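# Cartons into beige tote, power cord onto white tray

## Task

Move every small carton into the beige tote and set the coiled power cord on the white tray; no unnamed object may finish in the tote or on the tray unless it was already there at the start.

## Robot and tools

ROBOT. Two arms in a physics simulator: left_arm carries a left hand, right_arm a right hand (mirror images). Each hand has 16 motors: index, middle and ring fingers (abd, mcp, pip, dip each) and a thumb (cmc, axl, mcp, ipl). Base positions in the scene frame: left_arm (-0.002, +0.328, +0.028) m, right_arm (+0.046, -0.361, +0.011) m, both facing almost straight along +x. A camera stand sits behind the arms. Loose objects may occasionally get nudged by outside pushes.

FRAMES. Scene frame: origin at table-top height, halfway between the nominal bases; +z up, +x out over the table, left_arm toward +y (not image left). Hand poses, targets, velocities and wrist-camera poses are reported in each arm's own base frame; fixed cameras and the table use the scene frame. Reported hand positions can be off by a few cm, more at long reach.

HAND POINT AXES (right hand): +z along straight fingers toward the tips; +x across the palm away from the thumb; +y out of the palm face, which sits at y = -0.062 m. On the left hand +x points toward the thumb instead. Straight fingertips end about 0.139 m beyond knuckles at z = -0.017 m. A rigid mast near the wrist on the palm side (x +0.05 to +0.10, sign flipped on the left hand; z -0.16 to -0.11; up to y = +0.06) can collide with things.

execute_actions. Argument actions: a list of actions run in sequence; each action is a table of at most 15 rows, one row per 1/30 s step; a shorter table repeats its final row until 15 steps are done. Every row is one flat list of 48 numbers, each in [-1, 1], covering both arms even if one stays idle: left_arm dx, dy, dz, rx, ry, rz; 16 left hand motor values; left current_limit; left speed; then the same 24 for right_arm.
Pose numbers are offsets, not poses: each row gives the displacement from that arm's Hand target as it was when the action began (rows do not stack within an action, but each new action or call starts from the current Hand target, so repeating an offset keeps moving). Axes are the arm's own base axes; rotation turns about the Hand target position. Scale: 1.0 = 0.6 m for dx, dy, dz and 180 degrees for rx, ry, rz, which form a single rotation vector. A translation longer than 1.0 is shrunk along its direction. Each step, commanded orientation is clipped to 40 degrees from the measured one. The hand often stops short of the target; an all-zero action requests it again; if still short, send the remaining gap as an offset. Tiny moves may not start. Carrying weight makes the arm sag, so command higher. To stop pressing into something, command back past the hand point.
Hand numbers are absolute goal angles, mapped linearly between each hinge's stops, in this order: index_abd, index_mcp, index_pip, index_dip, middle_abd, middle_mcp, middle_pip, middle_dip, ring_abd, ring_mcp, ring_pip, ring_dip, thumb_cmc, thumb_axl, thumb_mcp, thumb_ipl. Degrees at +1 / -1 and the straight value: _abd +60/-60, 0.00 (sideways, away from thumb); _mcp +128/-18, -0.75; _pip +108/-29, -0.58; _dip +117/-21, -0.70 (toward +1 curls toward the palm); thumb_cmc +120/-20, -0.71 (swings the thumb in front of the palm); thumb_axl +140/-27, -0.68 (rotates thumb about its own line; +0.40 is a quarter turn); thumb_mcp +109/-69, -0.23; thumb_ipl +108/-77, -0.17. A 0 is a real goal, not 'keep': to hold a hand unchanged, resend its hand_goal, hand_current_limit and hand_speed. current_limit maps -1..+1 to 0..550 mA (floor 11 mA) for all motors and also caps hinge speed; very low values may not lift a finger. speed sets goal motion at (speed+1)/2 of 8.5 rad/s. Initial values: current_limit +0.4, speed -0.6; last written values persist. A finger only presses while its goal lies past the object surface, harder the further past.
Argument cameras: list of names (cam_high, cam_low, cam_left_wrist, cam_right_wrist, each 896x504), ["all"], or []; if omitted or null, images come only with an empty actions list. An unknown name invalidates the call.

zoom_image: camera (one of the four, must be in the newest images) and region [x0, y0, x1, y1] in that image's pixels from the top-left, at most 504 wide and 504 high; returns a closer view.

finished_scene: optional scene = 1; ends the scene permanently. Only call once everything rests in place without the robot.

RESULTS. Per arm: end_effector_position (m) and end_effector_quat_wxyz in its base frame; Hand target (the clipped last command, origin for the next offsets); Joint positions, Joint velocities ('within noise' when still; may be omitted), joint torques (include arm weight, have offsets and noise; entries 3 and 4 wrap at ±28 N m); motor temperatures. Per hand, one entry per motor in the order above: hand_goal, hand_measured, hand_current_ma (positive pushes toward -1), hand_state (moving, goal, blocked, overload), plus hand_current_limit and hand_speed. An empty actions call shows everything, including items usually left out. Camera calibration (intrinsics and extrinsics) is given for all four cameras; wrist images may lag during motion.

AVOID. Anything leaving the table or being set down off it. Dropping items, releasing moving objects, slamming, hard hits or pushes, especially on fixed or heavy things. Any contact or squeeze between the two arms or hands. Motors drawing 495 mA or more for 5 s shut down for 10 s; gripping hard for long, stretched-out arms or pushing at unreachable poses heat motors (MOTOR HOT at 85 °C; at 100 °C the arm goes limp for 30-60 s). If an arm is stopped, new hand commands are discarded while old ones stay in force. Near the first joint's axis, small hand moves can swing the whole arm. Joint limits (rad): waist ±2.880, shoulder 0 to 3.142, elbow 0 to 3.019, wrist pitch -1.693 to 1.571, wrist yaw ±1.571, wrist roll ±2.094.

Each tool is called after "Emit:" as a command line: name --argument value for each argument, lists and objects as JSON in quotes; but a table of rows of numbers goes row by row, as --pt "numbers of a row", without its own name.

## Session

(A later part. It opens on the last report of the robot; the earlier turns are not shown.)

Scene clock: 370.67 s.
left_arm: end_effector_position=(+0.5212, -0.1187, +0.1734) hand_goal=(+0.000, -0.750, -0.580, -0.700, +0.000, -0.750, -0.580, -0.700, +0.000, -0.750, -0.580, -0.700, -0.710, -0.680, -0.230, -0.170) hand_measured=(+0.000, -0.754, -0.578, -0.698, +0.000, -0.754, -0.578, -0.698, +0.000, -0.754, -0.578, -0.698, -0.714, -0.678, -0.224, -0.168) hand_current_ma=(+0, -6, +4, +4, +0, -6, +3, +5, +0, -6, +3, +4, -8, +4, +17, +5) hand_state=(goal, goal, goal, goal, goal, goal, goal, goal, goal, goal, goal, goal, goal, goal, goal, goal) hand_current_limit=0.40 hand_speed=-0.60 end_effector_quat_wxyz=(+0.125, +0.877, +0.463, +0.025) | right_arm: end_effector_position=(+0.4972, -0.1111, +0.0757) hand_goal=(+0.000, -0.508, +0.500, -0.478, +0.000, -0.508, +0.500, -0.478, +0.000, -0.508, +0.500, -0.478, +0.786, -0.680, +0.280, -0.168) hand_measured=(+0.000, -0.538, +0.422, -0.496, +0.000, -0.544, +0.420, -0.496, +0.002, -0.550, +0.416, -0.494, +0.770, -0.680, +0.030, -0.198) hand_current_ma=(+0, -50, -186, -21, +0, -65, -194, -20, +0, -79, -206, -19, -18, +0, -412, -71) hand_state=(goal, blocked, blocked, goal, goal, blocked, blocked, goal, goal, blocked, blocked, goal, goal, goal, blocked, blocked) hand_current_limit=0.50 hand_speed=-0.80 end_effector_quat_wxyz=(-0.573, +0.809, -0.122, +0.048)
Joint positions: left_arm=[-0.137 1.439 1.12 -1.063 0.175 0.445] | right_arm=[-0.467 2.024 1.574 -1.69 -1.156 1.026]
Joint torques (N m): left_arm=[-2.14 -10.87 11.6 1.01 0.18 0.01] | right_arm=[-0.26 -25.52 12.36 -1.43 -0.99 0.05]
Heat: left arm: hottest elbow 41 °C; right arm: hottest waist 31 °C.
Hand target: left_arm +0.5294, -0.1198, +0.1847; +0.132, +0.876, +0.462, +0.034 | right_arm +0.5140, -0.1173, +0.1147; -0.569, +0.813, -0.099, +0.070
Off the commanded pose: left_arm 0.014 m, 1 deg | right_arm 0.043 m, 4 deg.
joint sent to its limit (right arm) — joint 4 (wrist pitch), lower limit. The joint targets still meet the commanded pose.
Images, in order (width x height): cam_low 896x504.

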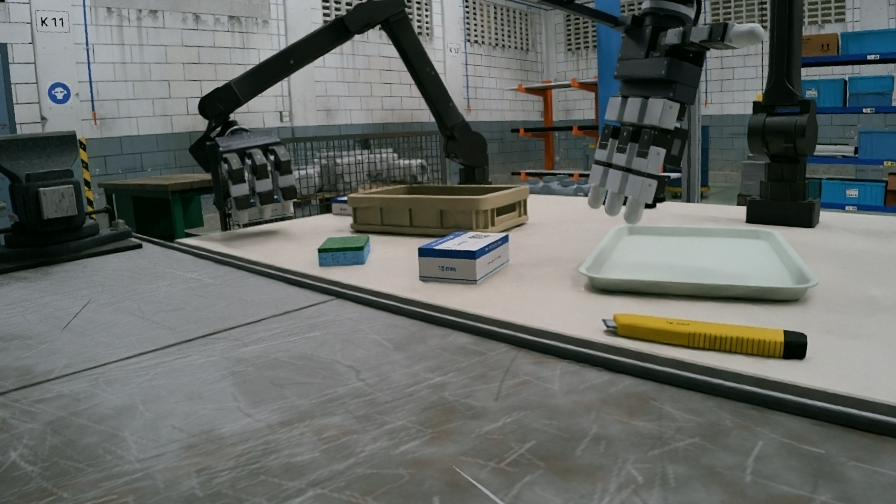

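Emit:
execute_actions --actions '[[[0,0,0,0,0,0,0,-0.75,-0.58,-0.7,0,-0.75,-0.58,-0.7,0,-0.75,-0.58,-0.7,-0.71,-0.68,-0.23,-0.17,0.4,-0.6,-0.067,0.033,0.14,0,0,0.028,0,-0.507,0.52,-0.478,0,-0.507,0.52,-0.478,0,-0.507,0.52,-0.478,0.786,-0.68,0.28,-0.168,0.58,-0.8]],[[0,0,0,0,0,0,0,-0.75,-0.58,-0.7,0,-0.75,-0.58,-0.7,0,-0.75,-0.58,-0.7,-0.71,-0.68,-0.23,-0.17,0.4,-0.6,-0.1,0.1,0.05,0,0,0.037,0,-0.507,0.52,-0.478,0,-0.507,0.52,-0.478,0,-0.507,0.52,-0.478,0.786,-0.68,0.28,-0.168,0.58,-0.8]],[[0,0,0,0,0,0,0,-0.75,-0.58,-0.7,0,-0.75,-0.58,-0.7,0,-0.75,-0.58,-0.7,-0.71,-0.68,-0.23,-0.17,0.4,-0.6,-0.1,0.1,0,0,0,0.037,0,-0.507,0.52,-0.478,0,-0.507,0.52,-0.478,0,-0.507,0.52,-0.478,0.786,-0.68,0.28,-0.168,0.58,-0.8]]]' --cameras '["cam_high","cam_low"]'

Scene clock: 412.93 s.
left_arm: end_effector_position=(+0.5212, -0.1187, +0.1734) hand_goal=(+0.000, -0.750, -0.580, -0.700, +0.000, -0.750, -0.580, -0.700, +0.000, -0.750, -0.580, -0.700, -0.710, -0.680, -0.230, -0.170) hand_measured=(+0.000, -0.754, -0.578, -0.698, +0.000, -0.754, -0.578, -0.698, +0.000, -0.754, -0.578, -0.698, -0.714, -0.678, -0.224, -0.168) hand_current_ma=(+0, -6, +4, +4, +0, -6, +3, +5, +0, -6, +3, +4, -8, +4, +17, +5) hand_state=(goal, goal, goal, goal, goal, goal, goal, goal, goal, goal, goal, goal, goal, goal, goal, goal) hand_current_limit=0.40 hand_speed=-0.60 end_effector_quat_wxyz=(+0.125, +0.877, +0.463, +0.025) | right_arm: end_effector_position=(+0.3578, +0.0206, +0.2158) hand_goal=(+0.000, -0.508, +0.520, -0.478, +0.000, -0.508, +0.520, -0.478, +0.000, -0.508, +0.520, -0.478, +0.786, -0.680, +0.280, -0.168) hand_measured=(+0.000, -0.546, +0.434, -0.498, +0.000, -0.550, +0.432, -0.498, +0.002, -0.550, +0.428, -0.496, +0.764, -0.680, +0.030, -0.202) hand_current_ma=(+0, -70, -214, -25, +0, -79, -221, -23, +1, -82, -235, -20, -28, +0, -435, -84) hand_state=(goal, blocked, blocked, blocked, goal, blocked, blocked, goal, goal, blocked, blocked, goal, blocked, goal, blocked, blocked) hand_current_limit=0.58 hand_speed=-0.80 end_effector_quat_wxyz=(-0.525, +0.850, -0.019, +0.035)
Joint positions: left_arm=[-0.137 1.439 1.12 -1.063 0.175 0.445] | right_arm=[-0.259 1.411 1.213 -1.702 -1.08 1.157]
Joint torques (N m): left_arm=[-1.55 -10.64 11.33 1.03 0.15 0.01] | right_arm=[-0.5 -15.79 9.07 -0.55 -1.16 0.03]
Heat: left arm: hottest elbow 41 °C; right arm: hottest shoulder 33 °C.
Hand target: left_arm +0.5294, -0.1198, +0.1847; +0.132, +0.876, +0.462, +0.034 | right_arm +0.3537, +0.0224, +0.2287; -0.573, +0.819, +0.032, -0.021
Off the commanded pose: left_arm 0.014 m, 1 deg | right_arm 0.014 m, 11 deg.
joint sent to its limit (right arm) — joint 4 (wrist pitch), lower limit. The joint targets are off in orientation, not in position.
Images, in order (width x height): cam_high 896x504, cam_low 896x504.

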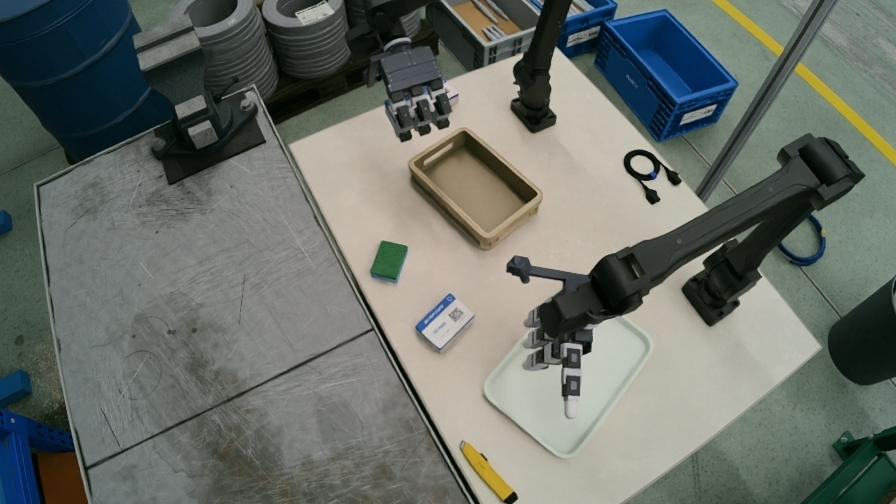

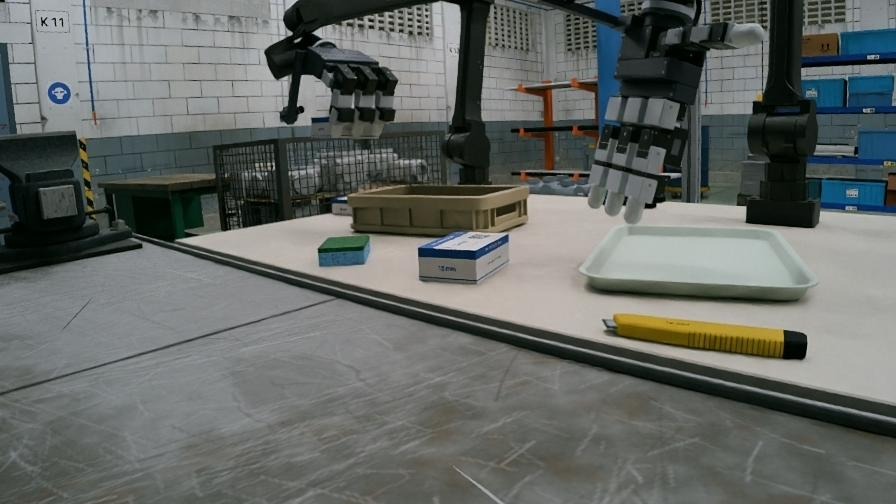

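Emit:
execute_actions --actions '[[[0,0,0,0,0,0,0,-0.75,-0.58,-0.7,0,-0.75,-0.58,-0.7,0,-0.75,-0.58,-0.7,-0.71,-0.68,-0.23,-0.17,0.4,-0.6,-0.06,0.09,0,0,0,0.02,0,-0.507,0.52,-0.478,0,-0.507,0.52,-0.478,0,-0.507,0.52,-0.478,0.786,-0.68,0.28,-0.168,0.58,-0.8]],[[0,0,0,0,0,0,0,-0.75,-0.58,-0.7,0,-0.75,-0.58,-0.7,0,-0.75,-0.58,-0.7,-0.71,-0.68,-0.23,-0.17,0.4,-0.6,-0.06,0.09,0,0,0,0.017,0,-0.507,0.52,-0.478,0,-0.507,0.52,-0.478,0,-0.507,0.52,-0.478,0.786,-0.68,0.28,-0.168,0.58,-0.8]]]' --cameras '["cam_high","cam_low"]'

Emit:
zoom_image --camera "cam_high" --region '[360, 60, 580, 270]'

Emit:
zoom_image --camera "cam_low" --region '[280, 70, 560, 280]'

Scene clock: 429.37 s.
left_arm: end_effector_position=(+0.5212, -0.1187, +0.1734) hand_goal=(+0.000, -0.750, -0.580, -0.700, +0.000, -0.750, -0.580, -0.700, +0.000, -0.750, -0.580, -0.700, -0.710, -0.680, -0.230, -0.170) hand_measured=(+0.000, -0.754, -0.578, -0.698, +0.000, -0.754, -0.578, -0.698, +0.000, -0.754, -0.578, -0.698, -0.714, -0.678, -0.224, -0.168) hand_current_ma=(+0, -6, +4, +4, +0, -6, +3, +5, +0, -6, +3, +4, -8, +4, +17, +5) hand_state=(goal, goal, goal, goal, goal, goal, goal, goal, goal, goal, goal, goal, goal, goal, goal, goal) hand_current_limit=0.40 hand_speed=-0.60 end_effector_quat_wxyz=(+0.125, +0.877, +0.463, +0.025) | right_arm: end_effector_position=(+0.2850, +0.1284, +0.2159) hand_goal=(+0.000, -0.508, +0.520, -0.478, +0.000, -0.508, +0.520, -0.478, +0.000, -0.508, +0.520, -0.478, +0.786, -0.680, +0.280, -0.168) hand_measured=(+0.000, -0.546, +0.434, -0.498, +0.000, -0.550, +0.432, -0.498, +0.002, -0.550, +0.428, -0.496, +0.764, -0.680, +0.030, -0.202) hand_current_ma=(+0, -71, -211, -25, +0, -79, -217, -23, +1, -82, -233, -20, -28, +0, -435, -85) hand_state=(goal, blocked, blocked, blocked, goal, blocked, blocked, goal, goal, blocked, blocked, goal, blocked, goal, blocked, blocked) hand_current_limit=0.58 hand_speed=-0.80 end_effector_quat_wxyz=(-0.559, +0.825, +0.063, -0.049)
Joint positions: left_arm=[-0.137 1.439 1.12 -1.063 0.175 0.445] | right_arm=[0.014 1.292 1.067 -1.702 -1.164 1.197]
Joint torques (N m): left_arm=[-1.55 -10.46 11.55 0.79 0.23 0.02] | right_arm=[-0.09 -12.92 9.51 -0.57 -1.26 0.01]
Heat: left arm: hottest elbow 41 °C; right arm: hottest shoulder 32 °C.
Hand target: left_arm +0.5294, -0.1198, +0.1847; +0.132, +0.876, +0.462, +0.034 | right_arm +0.2818, +0.1303, +0.2286; -0.571, +0.816, +0.079, -0.054
Off the commanded pose: left_arm 0.014 m, 1 deg | right_arm 0.013 m, 3 deg.
joint sent to its limit (right arm) — joint 4 (wrist pitch), lower limit. The joint targets are off in orientation, not in position.
Images, in order (width x height): cam_high 896x504, cam_low 896x504.

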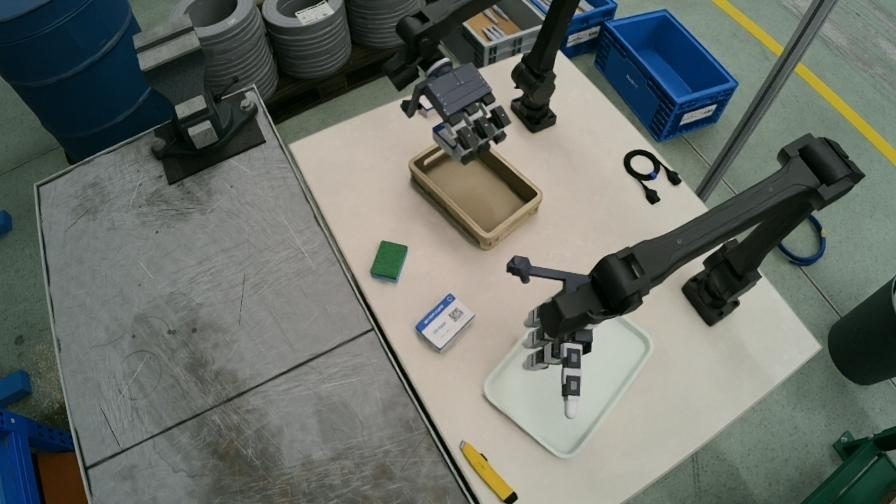

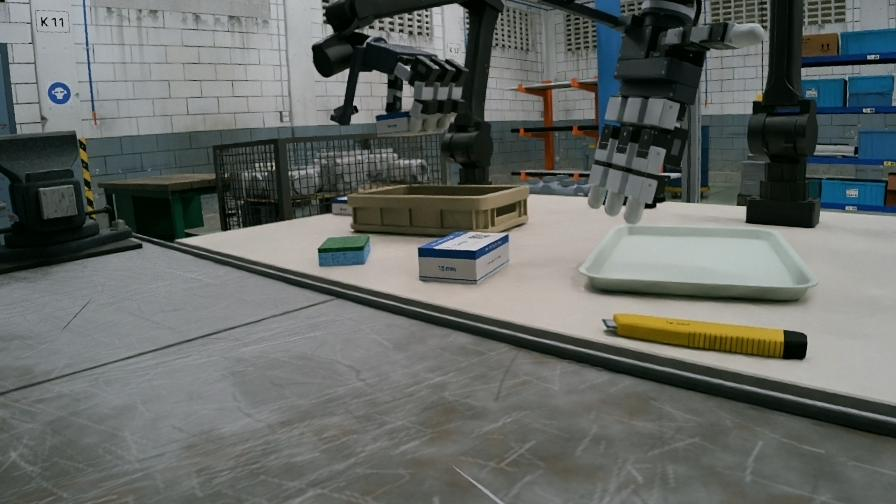

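Scaled by 2.291 from the camera's 896x504 image, which has a finer 1280x720 frame.

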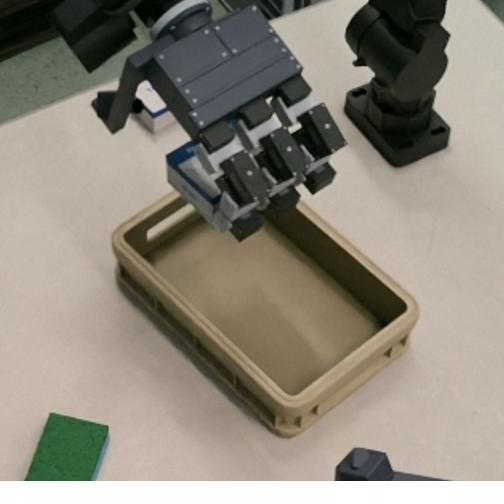

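Scaled by 1.800 from the camera's 896x504 image, which has a finer 1280x720 frame.

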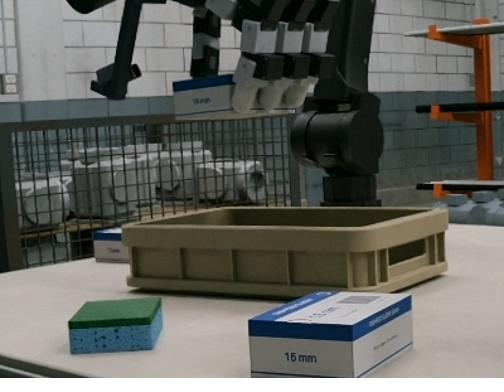

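Emit:
execute_actions --actions '[[[0,0,0,0,0,0,0,-0.75,-0.58,-0.7,0,-0.75,-0.58,-0.7,0,-0.75,-0.58,-0.7,-0.71,-0.68,-0.23,-0.17,0.4,-0.6,0,-0.005,-0.07,0,0,0,0,-0.507,0.52,-0.478,0,-0.507,0.52,-0.478,0,-0.507,0.52,-0.478,0.786,-0.68,0.28,-0.168,0.58,-0.8]],[[0,0,0,0,0,0,0,-0.75,-0.58,-0.7,0,-0.75,-0.58,-0.7,0,-0.75,-0.58,-0.7,-0.71,-0.68,-0.23,-0.17,0.4,-0.6,0,0,-0.07,0,0,0,0,-0.507,0.52,-0.478,0,-0.507,0.52,-0.478,0,-0.507,0.52,-0.478,0.786,-0.68,0.28,-0.168,0.58,-0.8]]]' --cameras '["cam_high","cam_low"]'

Emit:
zoom_image --camera "cam_high" --region '[360, 60, 580, 270]'

Emit:
zoom_image --camera "cam_low" --region '[300, 70, 560, 260]'

Scene clock: 474.03 s.
left_arm: end_effector_position=(+0.5212, -0.1187, +0.1734) hand_goal=(+0.000, -0.750, -0.580, -0.700, +0.000, -0.750, -0.580, -0.700, +0.000, -0.750, -0.580, -0.700, -0.710, -0.680, -0.230, -0.170) hand_measured=(+0.000, -0.754, -0.578, -0.698, +0.000, -0.754, -0.578, -0.698, +0.000, -0.754, -0.578, -0.698, -0.714, -0.678, -0.224, -0.168) hand_current_ma=(+0, -6, +4, +4, +0, -6, +3, +5, +0, -6, +3, +4, -8, +4, +17, +5) hand_state=(goal, goal, goal, goal, goal, goal, goal, goal, goal, goal, goal, goal, goal, goal, goal, goal) hand_current_limit=0.40 hand_speed=-0.60 end_effector_quat_wxyz=(+0.125, +0.877, +0.463, +0.025) | right_arm: end_effector_position=(+0.2757, +0.1294, +0.1427) hand_goal=(+0.000, -0.508, +0.520, -0.478, +0.000, -0.508, +0.520, -0.478, +0.000, -0.508, +0.520, -0.478, +0.786, -0.680, +0.280, -0.168) hand_measured=(+0.000, -0.546, +0.434, -0.498, +0.000, -0.550, +0.432, -0.498, +0.002, -0.550, +0.428, -0.496, +0.764, -0.680, +0.030, -0.202) hand_current_ma=(+0, -71, -211, -25, +0, -79, -218, -23, +1, -82, -233, -20, -28, +0, -434, -85) hand_state=(goal, blocked, blocked, blocked, goal, blocked, blocked, goal, goal, blocked, blocked, goal, blocked, goal, blocked, blocked) hand_current_limit=0.58 hand_speed=-0.80 end_effector_quat_wxyz=(-0.568, +0.816, +0.079, -0.066)
Joint positions: left_arm=[-0.137 1.439 1.12 -1.063 0.175 0.445] | right_arm=[0.013 1.387 0.932 -1.607 -1.168 1.063]
Joint torques (N m): left_arm=[-2.14 -10.52 11.56 1.02 0.17 -0.02] | right_arm=[-1.2 -11.05 8.54 -0.46 -1.16 -0.16]
Heat: left arm: hottest elbow 41 °C; right arm: hottest wrist yaw 32 °C.
Hand target: left_arm +0.5294, -0.1198, +0.1847; +0.132, +0.876, +0.462, +0.034 | right_arm +0.2818, +0.1275, +0.1447; -0.571, +0.815, +0.079, -0.055
Off the commanded pose: left_arm 0.014 m, 1 deg | right_arm 0.007 m, 1 deg.
Images, in order (width x height): cam_high 896x504, cam_low 896x504.

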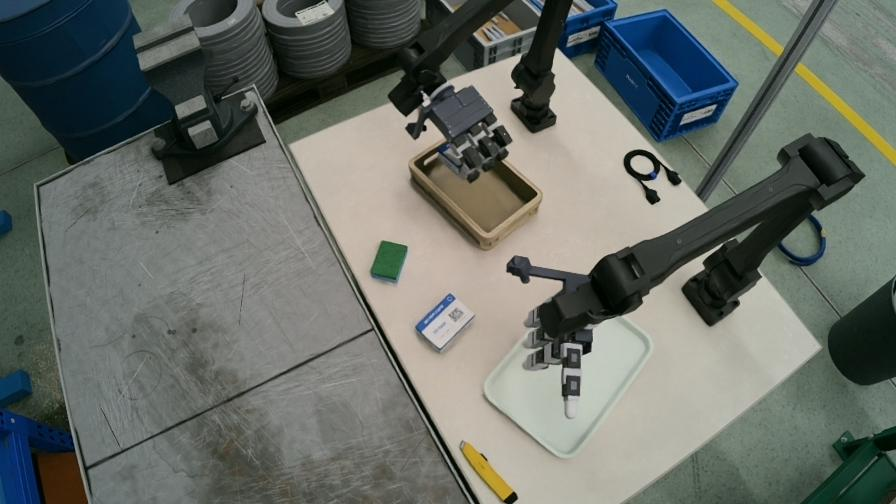

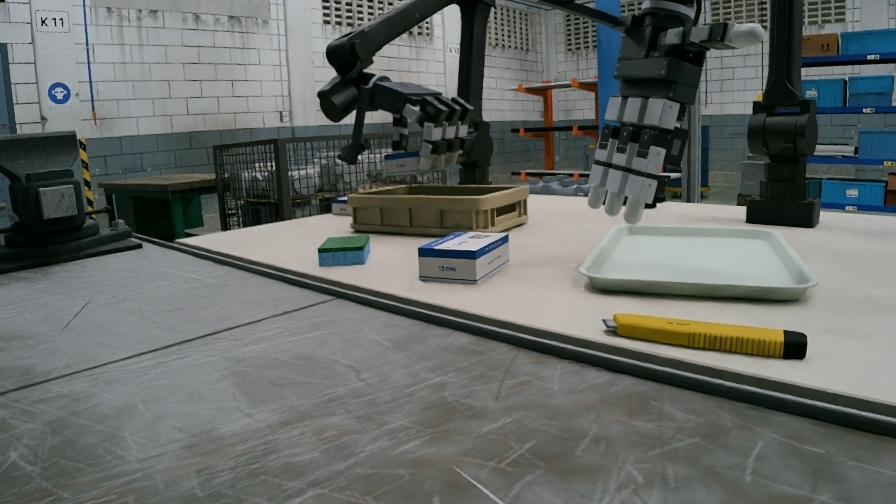

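Scaled by 2.291 from the camera's 896x504 image, which has a finer 1280x720 frame.

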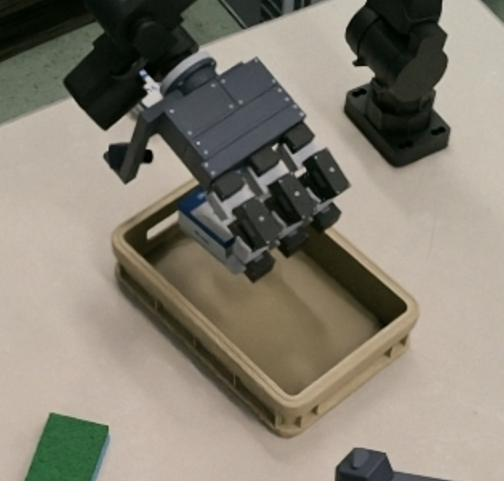

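Scaled by 1.938 from the camera's 896x504 image, which has a finer 1280x720 frame.

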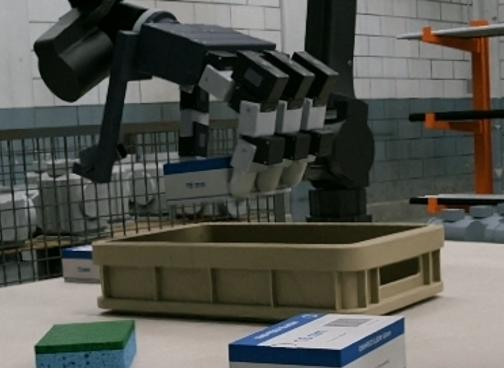

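Emit:
execute_actions --actions '[[[0,0,0,0,0,0,0,-0.75,-0.58,-0.7,0,-0.75,-0.58,-0.7,0,-0.75,-0.58,-0.7,-0.71,-0.68,-0.23,-0.17,0.4,-0.6,0.015,-0.007,-0.08,0,0,0,0,-0.507,0.52,-0.478,0,-0.507,0.52,-0.478,0,-0.507,0.52,-0.478,0.786,-0.68,0.28,-0.168,0.58,-0.8]]]' --cameras '["cam_high","cam_low"]'

Emit:
zoom_image --camera "cam_high" --region '[380, 90, 560, 260]'

Emit:
zoom_image --camera "cam_low" --region '[300, 70, 560, 260]'

Scene clock: 483.30 s.
left_arm: end_effector_position=(+0.5212, -0.1187, +0.1734) hand_goal=(+0.000, -0.750, -0.580, -0.700, +0.000, -0.750, -0.580, -0.700, +0.000, -0.750, -0.580, -0.700, -0.710, -0.680, -0.230, -0.170) hand_measured=(+0.000, -0.754, -0.578, -0.698, +0.000, -0.754, -0.578, -0.698, +0.000, -0.754, -0.578, -0.698, -0.714, -0.678, -0.224, -0.168) hand_current_ma=(+0, -6, +4, +4, +0, -6, +3, +5, +0, -6, +3, +4, -8, +4, +17, +5) hand_state=(goal, goal, goal, goal, goal, goal, goal, goal, goal, goal, goal, goal, goal, goal, goal, goal) hand_current_limit=0.40 hand_speed=-0.60 end_effector_quat_wxyz=(+0.125, +0.877, +0.463, +0.025) | right_arm: end_effector_position=(+0.2842, +0.1250, +0.0944) hand_goal=(+0.000, -0.508, +0.520, -0.478, +0.000, -0.508, +0.520, -0.478, +0.000, -0.508, +0.520, -0.478, +0.786, -0.680, +0.280, -0.168) hand_measured=(+0.000, -0.546, +0.434, -0.498, +0.000, -0.550, +0.432, -0.498, +0.002, -0.550, +0.428, -0.496, +0.764, -0.680, +0.030, -0.202) hand_current_ma=(+0, -71, -211, -25, +0, -79, -217, -23, +1, -82, -233, -20, -29, +0, -435, -85) hand_state=(goal, blocked, blocked, blocked, goal, blocked, blocked, goal, goal, blocked, blocked, goal, blocked, goal, blocked, blocked) hand_current_limit=0.58 hand_speed=-0.80 end_effector_quat_wxyz=(-0.569, +0.816, +0.078, -0.066)
Joint positions: left_arm=[-0.137 1.439 1.12 -1.063 0.175 0.445] | right_arm=[-0.001 1.487 0.887 -1.49 -1.162 1.034]
Joint torques (N m): left_arm=[-1.38 -10.64 11.64 0.77 0.2 0] | right_arm=[-1.08 -11.69 7.76 -0.35 -1.15 -0.14]
Heat: left arm: hottest elbow 41 °C; right arm: hottest wrist yaw 32 °C.
Hand target: left_arm +0.5294, -0.1198, +0.1847; +0.132, +0.876, +0.462, +0.034 | right_arm +0.2908, +0.1232, +0.0967; -0.571, +0.815, +0.079, -0.054
Off the commanded pose: left_arm 0.014 m, 1 deg | right_arm 0.007 m, 1 deg.
Images, in order (width x height): cam_high 896x504, cam_low 896x504.

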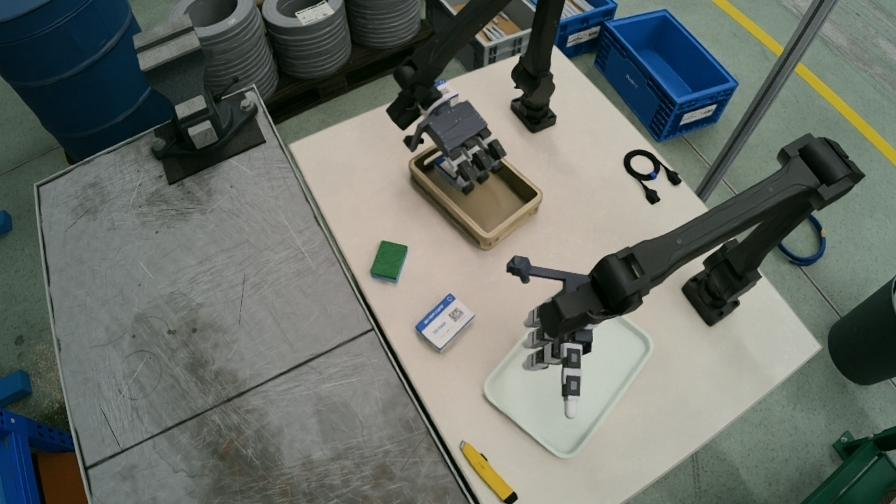

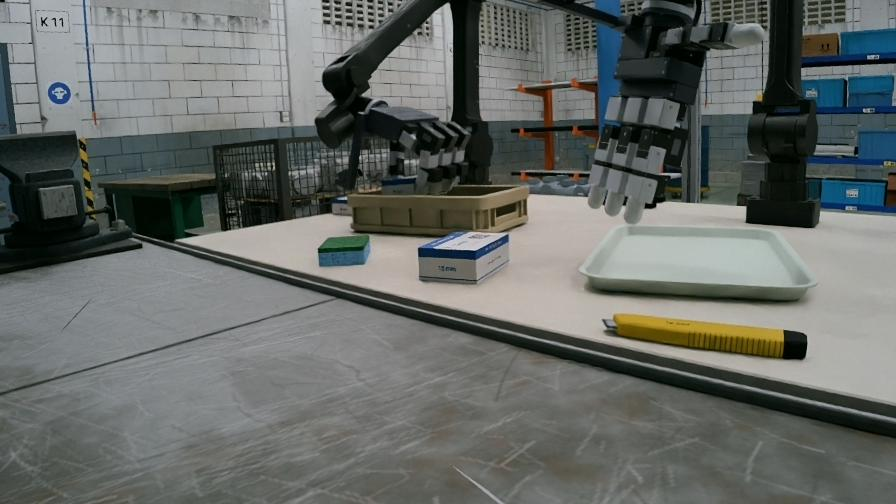

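Scaled by 2.800 from the camera's 896x504 image, which has a finer 1280x720 frame.

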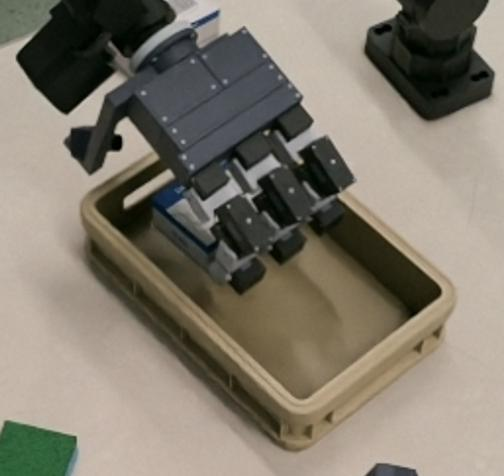

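Scaled by 1.938 from the camera's 896x504 image, which has a finer 1280x720 frame.

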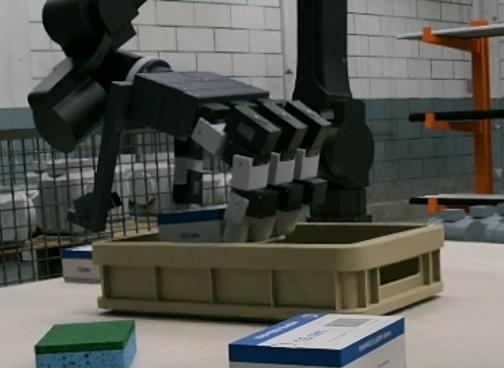

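Emit:
execute_actions --actions '[[[0,0,0,0,0,0,0,-0.75,-0.58,-0.7,0,-0.75,-0.58,-0.7,0,-0.75,-0.58,-0.7,-0.71,-0.68,-0.23,-0.17,0.4,-0.6,0,0,-0.04,0,0,0,0,-0.507,0.52,-0.478,0,-0.507,0.52,-0.478,0,-0.507,0.52,-0.478,0.786,-0.68,0.28,-0.168,0.58,-0.8]]]' --cameras '["cam_high","cam_low"]'

Emit:
zoom_image --camera "cam_high" --region '[390, 110, 510, 230]'

Emit:
zoom_image --camera "cam_low" --region '[300, 130, 500, 250]'

Scene clock: 516.60 s.
left_arm: end_effector_position=(+0.5212, -0.1187, +0.1734) hand_goal=(+0.000, -0.750, -0.580, -0.700, +0.000, -0.750, -0.580, -0.700, +0.000, -0.750, -0.580, -0.700, -0.710, -0.680, -0.230, -0.170) hand_measured=(+0.000, -0.754, -0.578, -0.698, +0.000, -0.754, -0.578, -0.698, +0.000, -0.754, -0.578, -0.698, -0.714, -0.678, -0.224, -0.168) hand_current_ma=(+0, -6, +4, +4, +0, -6, +3, +5, +0, -6, +3, +4, -8, +4, +17, +5) hand_state=(goal, goal, goal, goal, goal, goal, goal, goal, goal, goal, goal, goal, goal, goal, goal, goal) hand_current_limit=0.40 hand_speed=-0.60 end_effector_quat_wxyz=(+0.125, +0.877, +0.463, +0.025) | right_arm: end_effector_position=(+0.2867, +0.1250, +0.0731) hand_goal=(+0.000, -0.508, +0.520, -0.478, +0.000, -0.508, +0.520, -0.478, +0.000, -0.508, +0.520, -0.478, +0.786, -0.680, +0.280, -0.168) hand_measured=(+0.000, -0.546, +0.434, -0.498, +0.000, -0.550, +0.432, -0.498, +0.002, -0.550, +0.428, -0.496, +0.764, -0.680, +0.030, -0.202) hand_current_ma=(+0, -71, -211, -25, +0, -79, -217, -23, +1, -82, -233, -20, -29, +0, -434, -85) hand_state=(goal, blocked, blocked, blocked, goal, blocked, blocked, goal, goal, blocked, blocked, goal, blocked, goal, blocked, blocked) hand_current_limit=0.58 hand_speed=-0.80 end_effector_quat_wxyz=(-0.568, +0.817, +0.082, -0.061)
Joint positions: left_arm=[-0.137 1.439 1.12 -1.063 0.175 0.445] | right_arm=[-0.001 1.523 0.861 -1.418 -1.162 1.032]
Joint torques (N m): left_arm=[-2.32 -10.7 11.59 0.98 0.19 0] | right_arm=[-0.97 -11.05 6.98 -0.39 -1.1 -0.1]
Heat: left arm: hottest elbow 41 °C; right arm: hottest wrist yaw 32 °C.
Hand target: left_arm +0.5294, -0.1198, +0.1847; +0.132, +0.876, +0.462, +0.034 | right_arm +0.2908, +0.1232, +0.0726; -0.571, +0.815, +0.079, -0.054
Off the commanded pose: left_arm 0.014 m, 1 deg | right_arm 0.005 m, 1 deg.
Images, in order (width x height): cam_high 896x504, cam_low 896x504.

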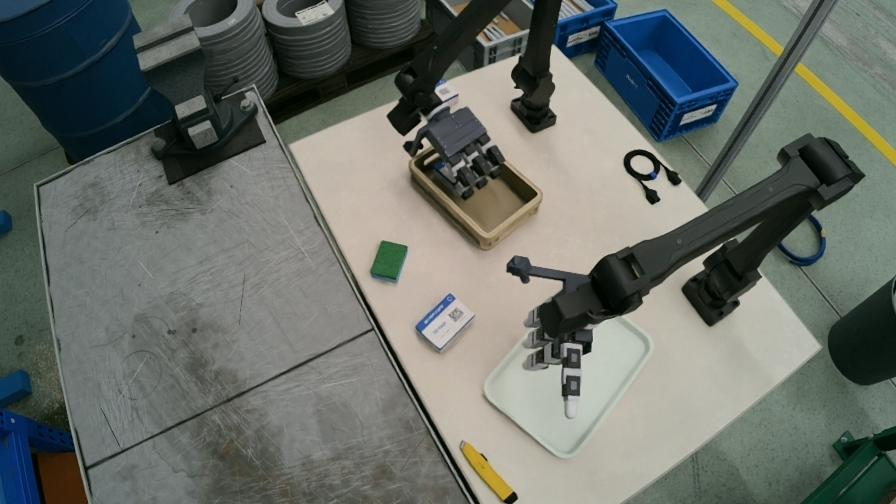

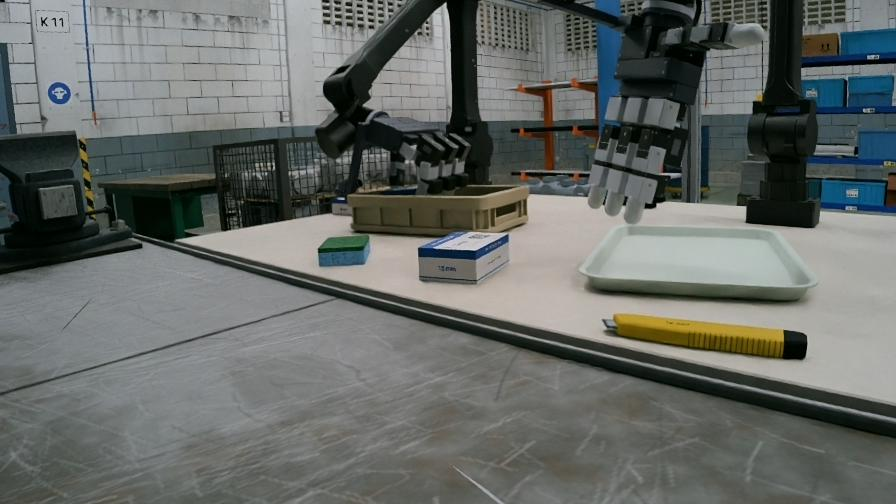

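Scaled by 4.200 from the camera's 896x504 image, which has a finer 1280x720 frame.

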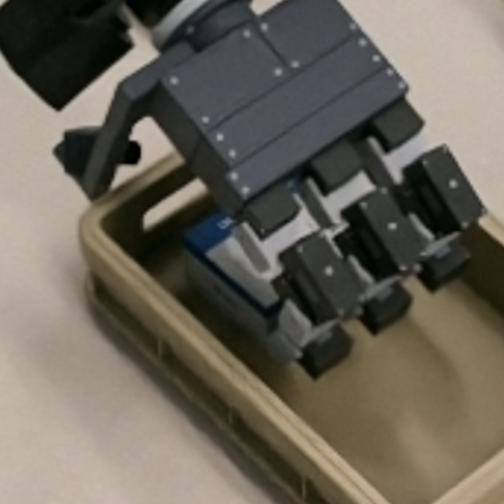

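Scaled by 2.520 from the camera's 896x504 image, which has a finer 1280x720 frame.

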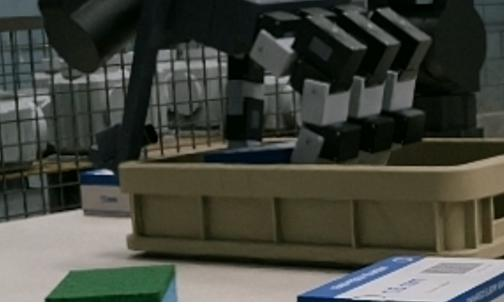

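Emit:
execute_actions --actions '[[[0,0,0,0,0,0,0,-0.75,-0.58,-0.7,0,-0.75,-0.58,-0.7,0,-0.75,-0.58,-0.7,-0.71,-0.68,-0.23,-0.17,0.4,-0.6,0,0,-0.025,0,0,0,0,-0.507,0.52,-0.478,0,-0.507,0.52,-0.478,0,-0.507,0.52,-0.478,0.786,-0.68,0.28,-0.168,0.58,-0.8]]]'

Scene clock: 524.77 s.
left_arm: end_effector_position=(+0.5212, -0.1187, +0.1734) hand_goal=(+0.000, -0.750, -0.580, -0.700, +0.000, -0.750, -0.580, -0.700, +0.000, -0.750, -0.580, -0.700, -0.710, -0.680, -0.230, -0.170) hand_measured=(+0.000, -0.754, -0.578, -0.698, +0.000, -0.754, -0.578, -0.698, +0.000, -0.754, -0.578, -0.698, -0.714, -0.678, -0.224, -0.168) hand_current_ma=(+0, -6, +4, +4, +0, -6, +3, +5, +0, -6, +3, +4, -8, +4, +17, +5) hand_state=(goal, goal, goal, goal, goal, goal, goal, goal, goal, goal, goal, goal, goal, goal, goal, goal) hand_current_limit=0.40 hand_speed=-0.60 end_effector_quat_wxyz=(+0.125, +0.877, +0.463, +0.025) | right_arm: end_effector_position=(+0.2886, +0.1248, +0.0606) hand_goal=(+0.000, -0.508, +0.520, -0.478, +0.000, -0.508, +0.520, -0.478, +0.000, -0.508, +0.520, -0.478, +0.786, -0.680, +0.280, -0.168) hand_measured=(+0.000, -0.546, +0.434, -0.498, +0.000, -0.550, +0.432, -0.498, +0.002, -0.550, +0.428, -0.496, +0.764, -0.680, +0.030, -0.202) hand_current_ma=(+0, -71, -211, -25, +0, -79, -217, -23, +1, -82, -233, -20, -29, +0, -434, -85) hand_state=(goal, blocked, blocked, blocked, goal, blocked, blocked, goal, goal, blocked, blocked, goal, blocked, goal, blocked, blocked) hand_current_limit=0.58 hand_speed=-0.80 end_effector_quat_wxyz=(-0.568, +0.817, +0.084, -0.057)
Joint positions: left_arm=[-0.137 1.439 1.12 -1.063 0.175 0.445] | right_arm=[-0.002 1.545 0.848 -1.375 -1.162 1.03]
Joint torques (N m): left_arm=[-1.44 -10.52 11.75 1.17 0.24 0.01] | right_arm=[-1.61 -11.34 6.52 -0.39 -1.09 -0.07]
Heat: left arm: hottest elbow 41 °C; right arm: hottest wrist yaw 32 °C.
Hand target: left_arm +0.5294, -0.1198, +0.1847; +0.132, +0.876, +0.462, +0.034 | right_arm +0.2908, +0.1231, +0.0576; -0.571, +0.816, +0.079, -0.055
Off the commanded pose: left_arm 0.014 m, 1 deg | right_arm 0.004 m, 1 deg.

Emit:
execute_actions --actions '[[[0,0,0,0,0,0,0,-0.75,-0.58,-0.7,0,-0.75,-0.58,-0.7,0,-0.75,-0.58,-0.7,-0.71,-0.68,-0.23,-0.17,0.4,-0.6,0,0,-0.018,0,0,0,0,-0.507,0.52,-0.478,0,-0.507,0.52,-0.478,0,-0.507,0.52,-0.478,0.786,-0.68,0.28,-0.168,0.58,-0.8]]]' --cameras '["cam_high"]'

Emit:
zoom_image --camera "cam_high" --region '[390, 110, 510, 230]'

Scene clock: 529.63 s.
left_arm: end_effector_position=(+0.5212, -0.1187, +0.1734) hand_goal=(+0.000, -0.750, -0.580, -0.700, +0.000, -0.750, -0.580, -0.700, +0.000, -0.750, -0.580, -0.700, -0.710, -0.680, -0.230, -0.170) hand_measured=(+0.000, -0.754, -0.578, -0.698, +0.000, -0.754, -0.578, -0.698, +0.000, -0.754, -0.578, -0.698, -0.714, -0.678, -0.224, -0.168) hand_current_ma=(+0, -6, +4, +4, +0, -6, +3, +5, +0, -6, +3, +4, -8, +4, +17, +5) hand_state=(goal, goal, goal, goal, goal, goal, goal, goal, goal, goal, goal, goal, goal, goal, goal, goal) hand_current_limit=0.40 hand_speed=-0.60 end_effector_quat_wxyz=(+0.125, +0.877, +0.463, +0.025) | right_arm: end_effector_position=(+0.2896, +0.1245, +0.0491) hand_goal=(+0.000, -0.508, +0.520, -0.478, +0.000, -0.508, +0.520, -0.478, +0.000, -0.508, +0.520, -0.478, +0.786, -0.680, +0.280, -0.168) hand_measured=(+0.000, -0.546, +0.434, -0.498, +0.000, -0.550, +0.434, -0.498, +0.002, -0.550, +0.432, -0.496, +0.764, -0.680, +0.030, -0.202) hand_current_ma=(+0, -71, -211, -25, +0, -79, -211, -23, +1, -82, -220, -20, -29, +0, -435, -85) hand_state=(goal, blocked, blocked, blocked, goal, blocked, blocked, goal, goal, blocked, blocked, goal, blocked, goal, blocked, blocked) hand_current_limit=0.58 hand_speed=-0.80 end_effector_quat_wxyz=(-0.568, +0.817, +0.085, -0.055)
Joint positions: left_arm=[-0.137 1.439 1.12 -1.063 0.175 0.445] | right_arm=[-0.003 1.569 0.838 -1.339 -1.163 1.028]
Joint torques (N m): left_arm=[-1.44 -10.52 11.52 0.87 0.17 0.01] | right_arm=[-1.2 -11.52 6.31 -0.49 -1.08 -0.03]
Heat: left arm: hottest elbow 41 °C; right arm: hottest wrist yaw 32 °C.
Hand target: left_arm +0.5294, -0.1198, +0.1847; +0.132, +0.876, +0.462, +0.034 | right_arm +0.2909, +0.1232, +0.0469; -0.571, +0.815, +0.079, -0.054
Off the commanded pose: left_arm 0.014 m, 1 deg | right_arm 0.003 m, 1 deg.
Images, in order (width x height): cam_high 896x504.

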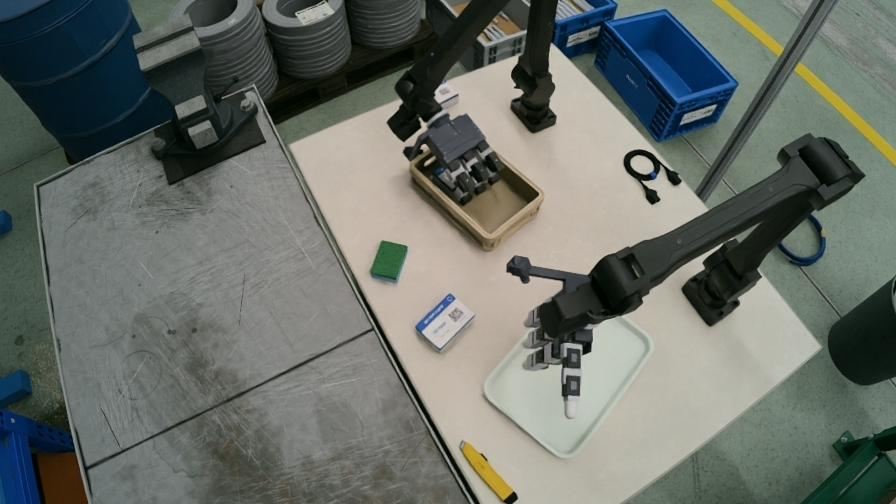

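Scaled by 4.200 from the camera's 896x504 image, which has a finer 1280x720 frame.

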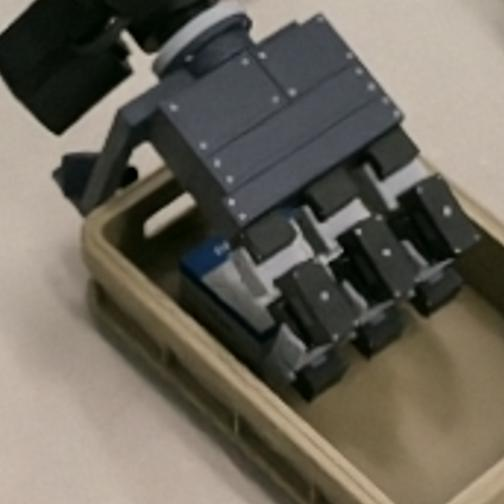

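Emit:
execute_actions --actions '[[[0,0,0,0,0,0,0,-0.75,-0.58,-0.7,0,-0.75,-0.58,-0.7,0,-0.75,-0.58,-0.7,-0.71,-0.68,-0.23,-0.17,0.4,-0.6,0,0,0,0,0,0,0,-0.507,0.36,-0.478,0,-0.507,0.36,-0.478,0,-0.507,0.36,-0.478,0.786,-0.68,0.05,-0.168,0.4,-0.85]],[[0,0,0,0,0,0,0,-0.75,-0.58,-0.7,0,-0.75,-0.58,-0.7,0,-0.75,-0.58,-0.7,-0.71,-0.68,-0.23,-0.17,0.4,-0.6,0,0,0,0,0,0,0,-0.507,0.15,-0.478,0,-0.507,0.15,-0.478,0,-0.507,0.15,-0.478,0.786,-0.68,0,-0.168,0.4,-0.85]]]' --cameras '["cam_high"]'

Emit:
zoom_image --camera "cam_high" --region '[390, 110, 510, 230]'

Scene clock: 541.60 s.
left_arm: end_effector_position=(+0.5212, -0.1187, +0.1734) hand_goal=(+0.000, -0.750, -0.580, -0.700, +0.000, -0.750, -0.580, -0.700, +0.000, -0.750, -0.580, -0.700, -0.710, -0.680, -0.230, -0.170) hand_measured=(+0.000, -0.754, -0.578, -0.698, +0.000, -0.754, -0.578, -0.698, +0.000, -0.754, -0.578, -0.698, -0.714, -0.678, -0.224, -0.168) hand_current_ma=(+0, -6, +4, +4, +0, -6, +3, +5, +0, -6, +3, +4, -8, +4, +17, +5) hand_state=(goal, goal, goal, goal, goal, goal, goal, goal, goal, goal, goal, goal, goal, goal, goal, goal) hand_current_limit=0.40 hand_speed=-0.60 end_effector_quat_wxyz=(+0.125, +0.877, +0.463, +0.025) | right_arm: end_effector_position=(+0.2897, +0.1247, +0.0493) hand_goal=(+0.000, -0.508, +0.150, -0.478, +0.000, -0.508, +0.150, -0.478, +0.000, -0.508, +0.150, -0.478, +0.786, -0.680, +0.000, -0.168) hand_measured=(+0.000, -0.504, +0.154, -0.480, +0.000, -0.504, +0.154, -0.480, +0.002, -0.504, +0.154, -0.480, +0.780, -0.682, +0.002, -0.170) hand_current_ma=(+0, +2, +2, -1, +0, +3, +2, -1, +1, +3, +2, -1, -4, +0, +1, -1) hand_state=(goal, goal, goal, goal, goal, goal, goal, goal, goal, goal, goal, goal, goal, goal, goal, goal) hand_current_limit=0.40 hand_speed=-0.85 end_effector_quat_wxyz=(-0.569, +0.816, +0.085, -0.055)
Joint positions: left_arm=[-0.137 1.439 1.12 -1.063 0.175 0.445] | right_arm=[-0.003 1.569 0.838 -1.339 -1.165 1.028]
Joint torques (N m): left_arm=[-1.55 -10.7 11.62 0.92 0.21 -0.02] | right_arm=[-1.79 -11.58 6.15 -0.54 -1.06 -0.1]
Heat: left arm: hottest elbow 42 °C; right arm: hottest wrist yaw 32 °C.
Hand target: left_arm +0.5294, -0.1198, +0.1847; +0.132, +0.876, +0.462, +0.034 | right_arm +0.2909, +0.1232, +0.0469; -0.571, +0.816, +0.079, -0.054
Off the commanded pose: left_arm 0.014 m, 1 deg | right_arm 0.003 m, 1 deg.
Images, in order (width x height): cam_high 896x504.

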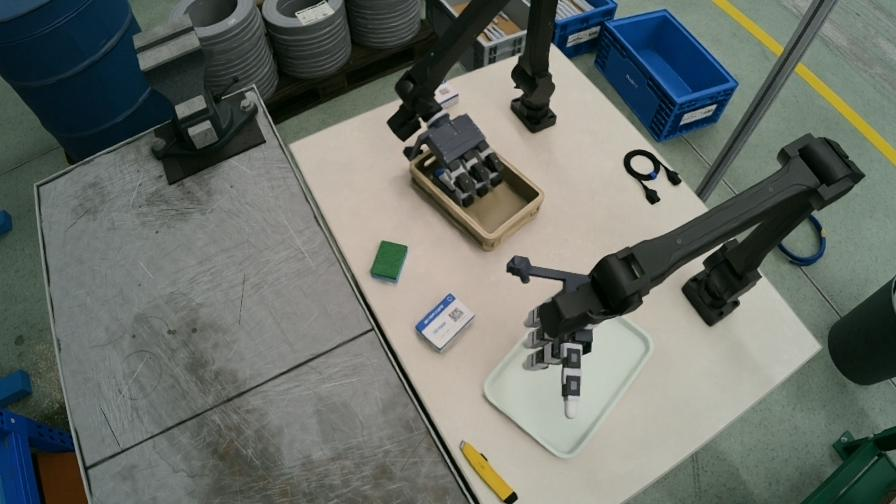

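Scaled by 4.200 from the camera's 896x504 image, which has a finer 1280x720 frame.

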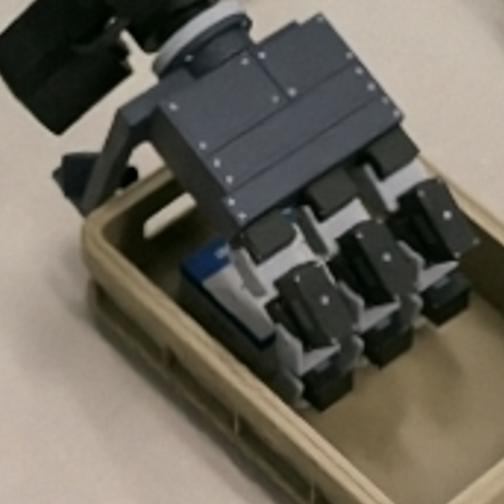

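Emit:
execute_actions --actions '[[[0,0,0,0,0,0,0,-0.75,-0.58,-0.7,0,-0.75,-0.58,-0.7,0,-0.75,-0.58,-0.7,-0.71,-0.68,-0.23,-0.17,0.4,-0.6,0,0,0.1,0,0,0,0,-0.507,0.15,-0.478,0,-0.507,0.15,-0.478,0,-0.507,0.15,-0.478,0.786,-0.68,0,-0.168,0.4,-0.6]],[[0,0,0,0,0,0,0,-0.75,-0.58,-0.7,0,-0.75,-0.58,-0.7,0,-0.75,-0.58,-0.7,-0.71,-0.68,-0.23,-0.17,0.4,-0.6,0,0,0.15,0,0,0,0,-0.507,0.01,-0.478,0,-0.507,0.01,-0.478,0,-0.507,0.01,-0.478,0.786,-0.68,-0.169,-0.168,0.4,-0.6]]]' --cameras '["cam_high"]'

Emit:
zoom_image --camera "cam_high" --region '[600, 120, 720, 240]'

Emit:
zoom_image --camera "cam_high" --region '[390, 110, 510, 230]'

Scene clock: 557.63 s.
left_arm: end_effector_position=(+0.5212, -0.1187, +0.1734) hand_goal=(+0.000, -0.750, -0.580, -0.700, +0.000, -0.750, -0.580, -0.700, +0.000, -0.750, -0.580, -0.700, -0.710, -0.680, -0.230, -0.170) hand_measured=(+0.000, -0.754, -0.578, -0.698, +0.000, -0.754, -0.578, -0.698, +0.000, -0.754, -0.578, -0.698, -0.714, -0.678, -0.224, -0.168) hand_current_ma=(+0, -6, +4, +4, +0, -6, +3, +5, +0, -6, +3, +4, -8, +4, +17, +5) hand_state=(goal, goal, goal, goal, goal, goal, goal, goal, goal, goal, goal, goal, goal, goal, goal, goal) hand_current_limit=0.40 hand_speed=-0.60 end_effector_quat_wxyz=(+0.125, +0.877, +0.463, +0.025) | right_arm: end_effector_position=(+0.2796, +0.1244, +0.1828) hand_goal=(+0.000, -0.508, +0.010, -0.478, +0.000, -0.508, +0.010, -0.478, +0.000, -0.508, +0.010, -0.478, +0.786, -0.680, -0.170, -0.168) hand_measured=(+0.000, -0.502, +0.014, -0.480, +0.000, -0.500, +0.014, -0.480, +0.002, -0.500, +0.014, -0.480, +0.782, -0.682, -0.166, -0.170) hand_current_ma=(+0, +4, +2, -1, +0, +6, +2, -1, +1, +6, +3, -1, -2, +0, +4, -1) hand_state=(goal, goal, goal, goal, goal, goal, goal, goal, goal, goal, goal, goal, goal, goal, goal, goal) hand_current_limit=0.40 hand_speed=-0.60 end_effector_quat_wxyz=(-0.566, +0.820, +0.070, -0.057)
Joint positions: left_arm=[-0.137 1.439 1.12 -1.063 0.175 0.445] | right_arm=[-0.003 1.335 1.001 -1.695 -1.166 1.093]
Joint torques (N m): left_arm=[-1.44 -10.7 11.71 0.8 0.2 0.01] | right_arm=[-0.03 -10.52 12.42 -0.95 -0.87 0.04]
Heat: left arm: hottest elbow 42 °C; right arm: hottest wrist yaw 31 °C.
Hand target: left_arm +0.5294, -0.1198, +0.1847; +0.132, +0.876, +0.462, +0.034 | right_arm +0.2909, +0.1232, +0.1969; -0.571, +0.816, +0.079, -0.054
Off the commanded pose: left_arm 0.014 m, 1 deg | right_arm 0.018 m, 1 deg.
joint sent to its limit (right arm) — joint 4 (wrist pitch), lower limit. The joint targets still meet the commanded pose.
Images, in order (width x height): cam_high 896x504.

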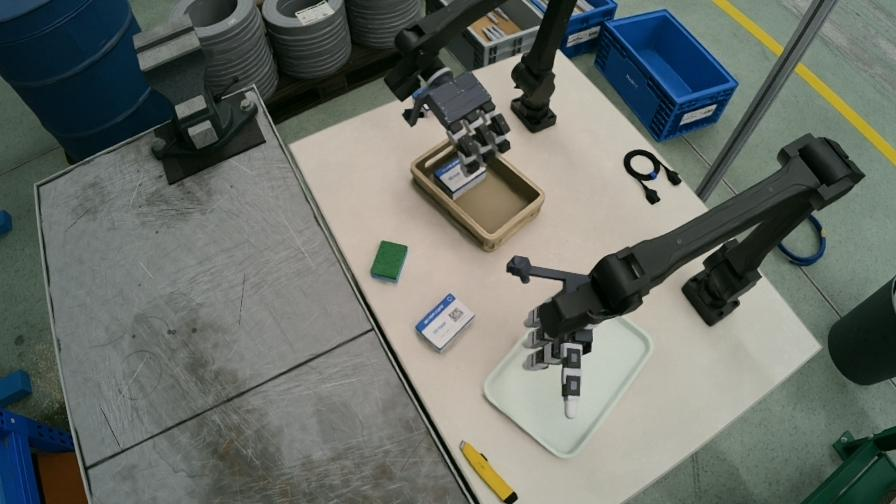

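Scaled by 4.200 from the camera's 896x504 image, which has a finer 1280x720 frame.

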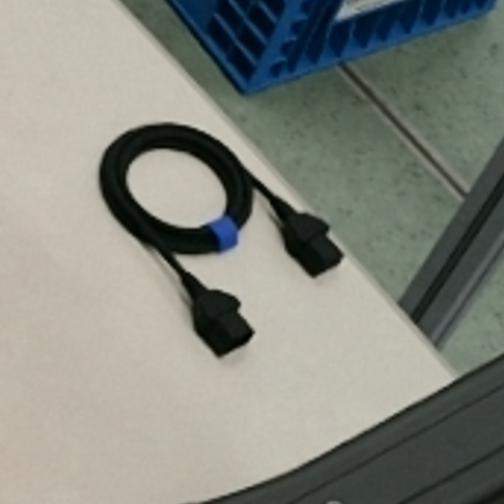

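Scaled by 4.200 from the camera's 896x504 image, which has a finer 1280x720 frame.

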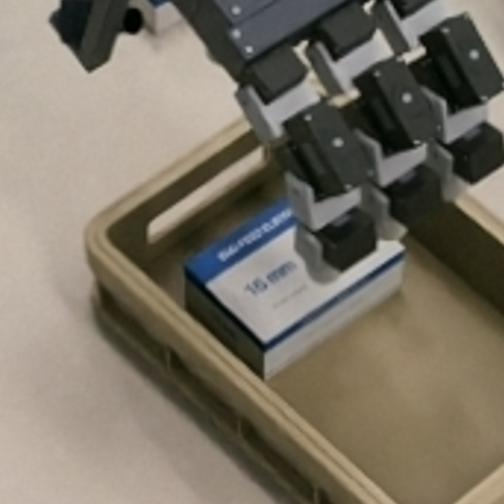

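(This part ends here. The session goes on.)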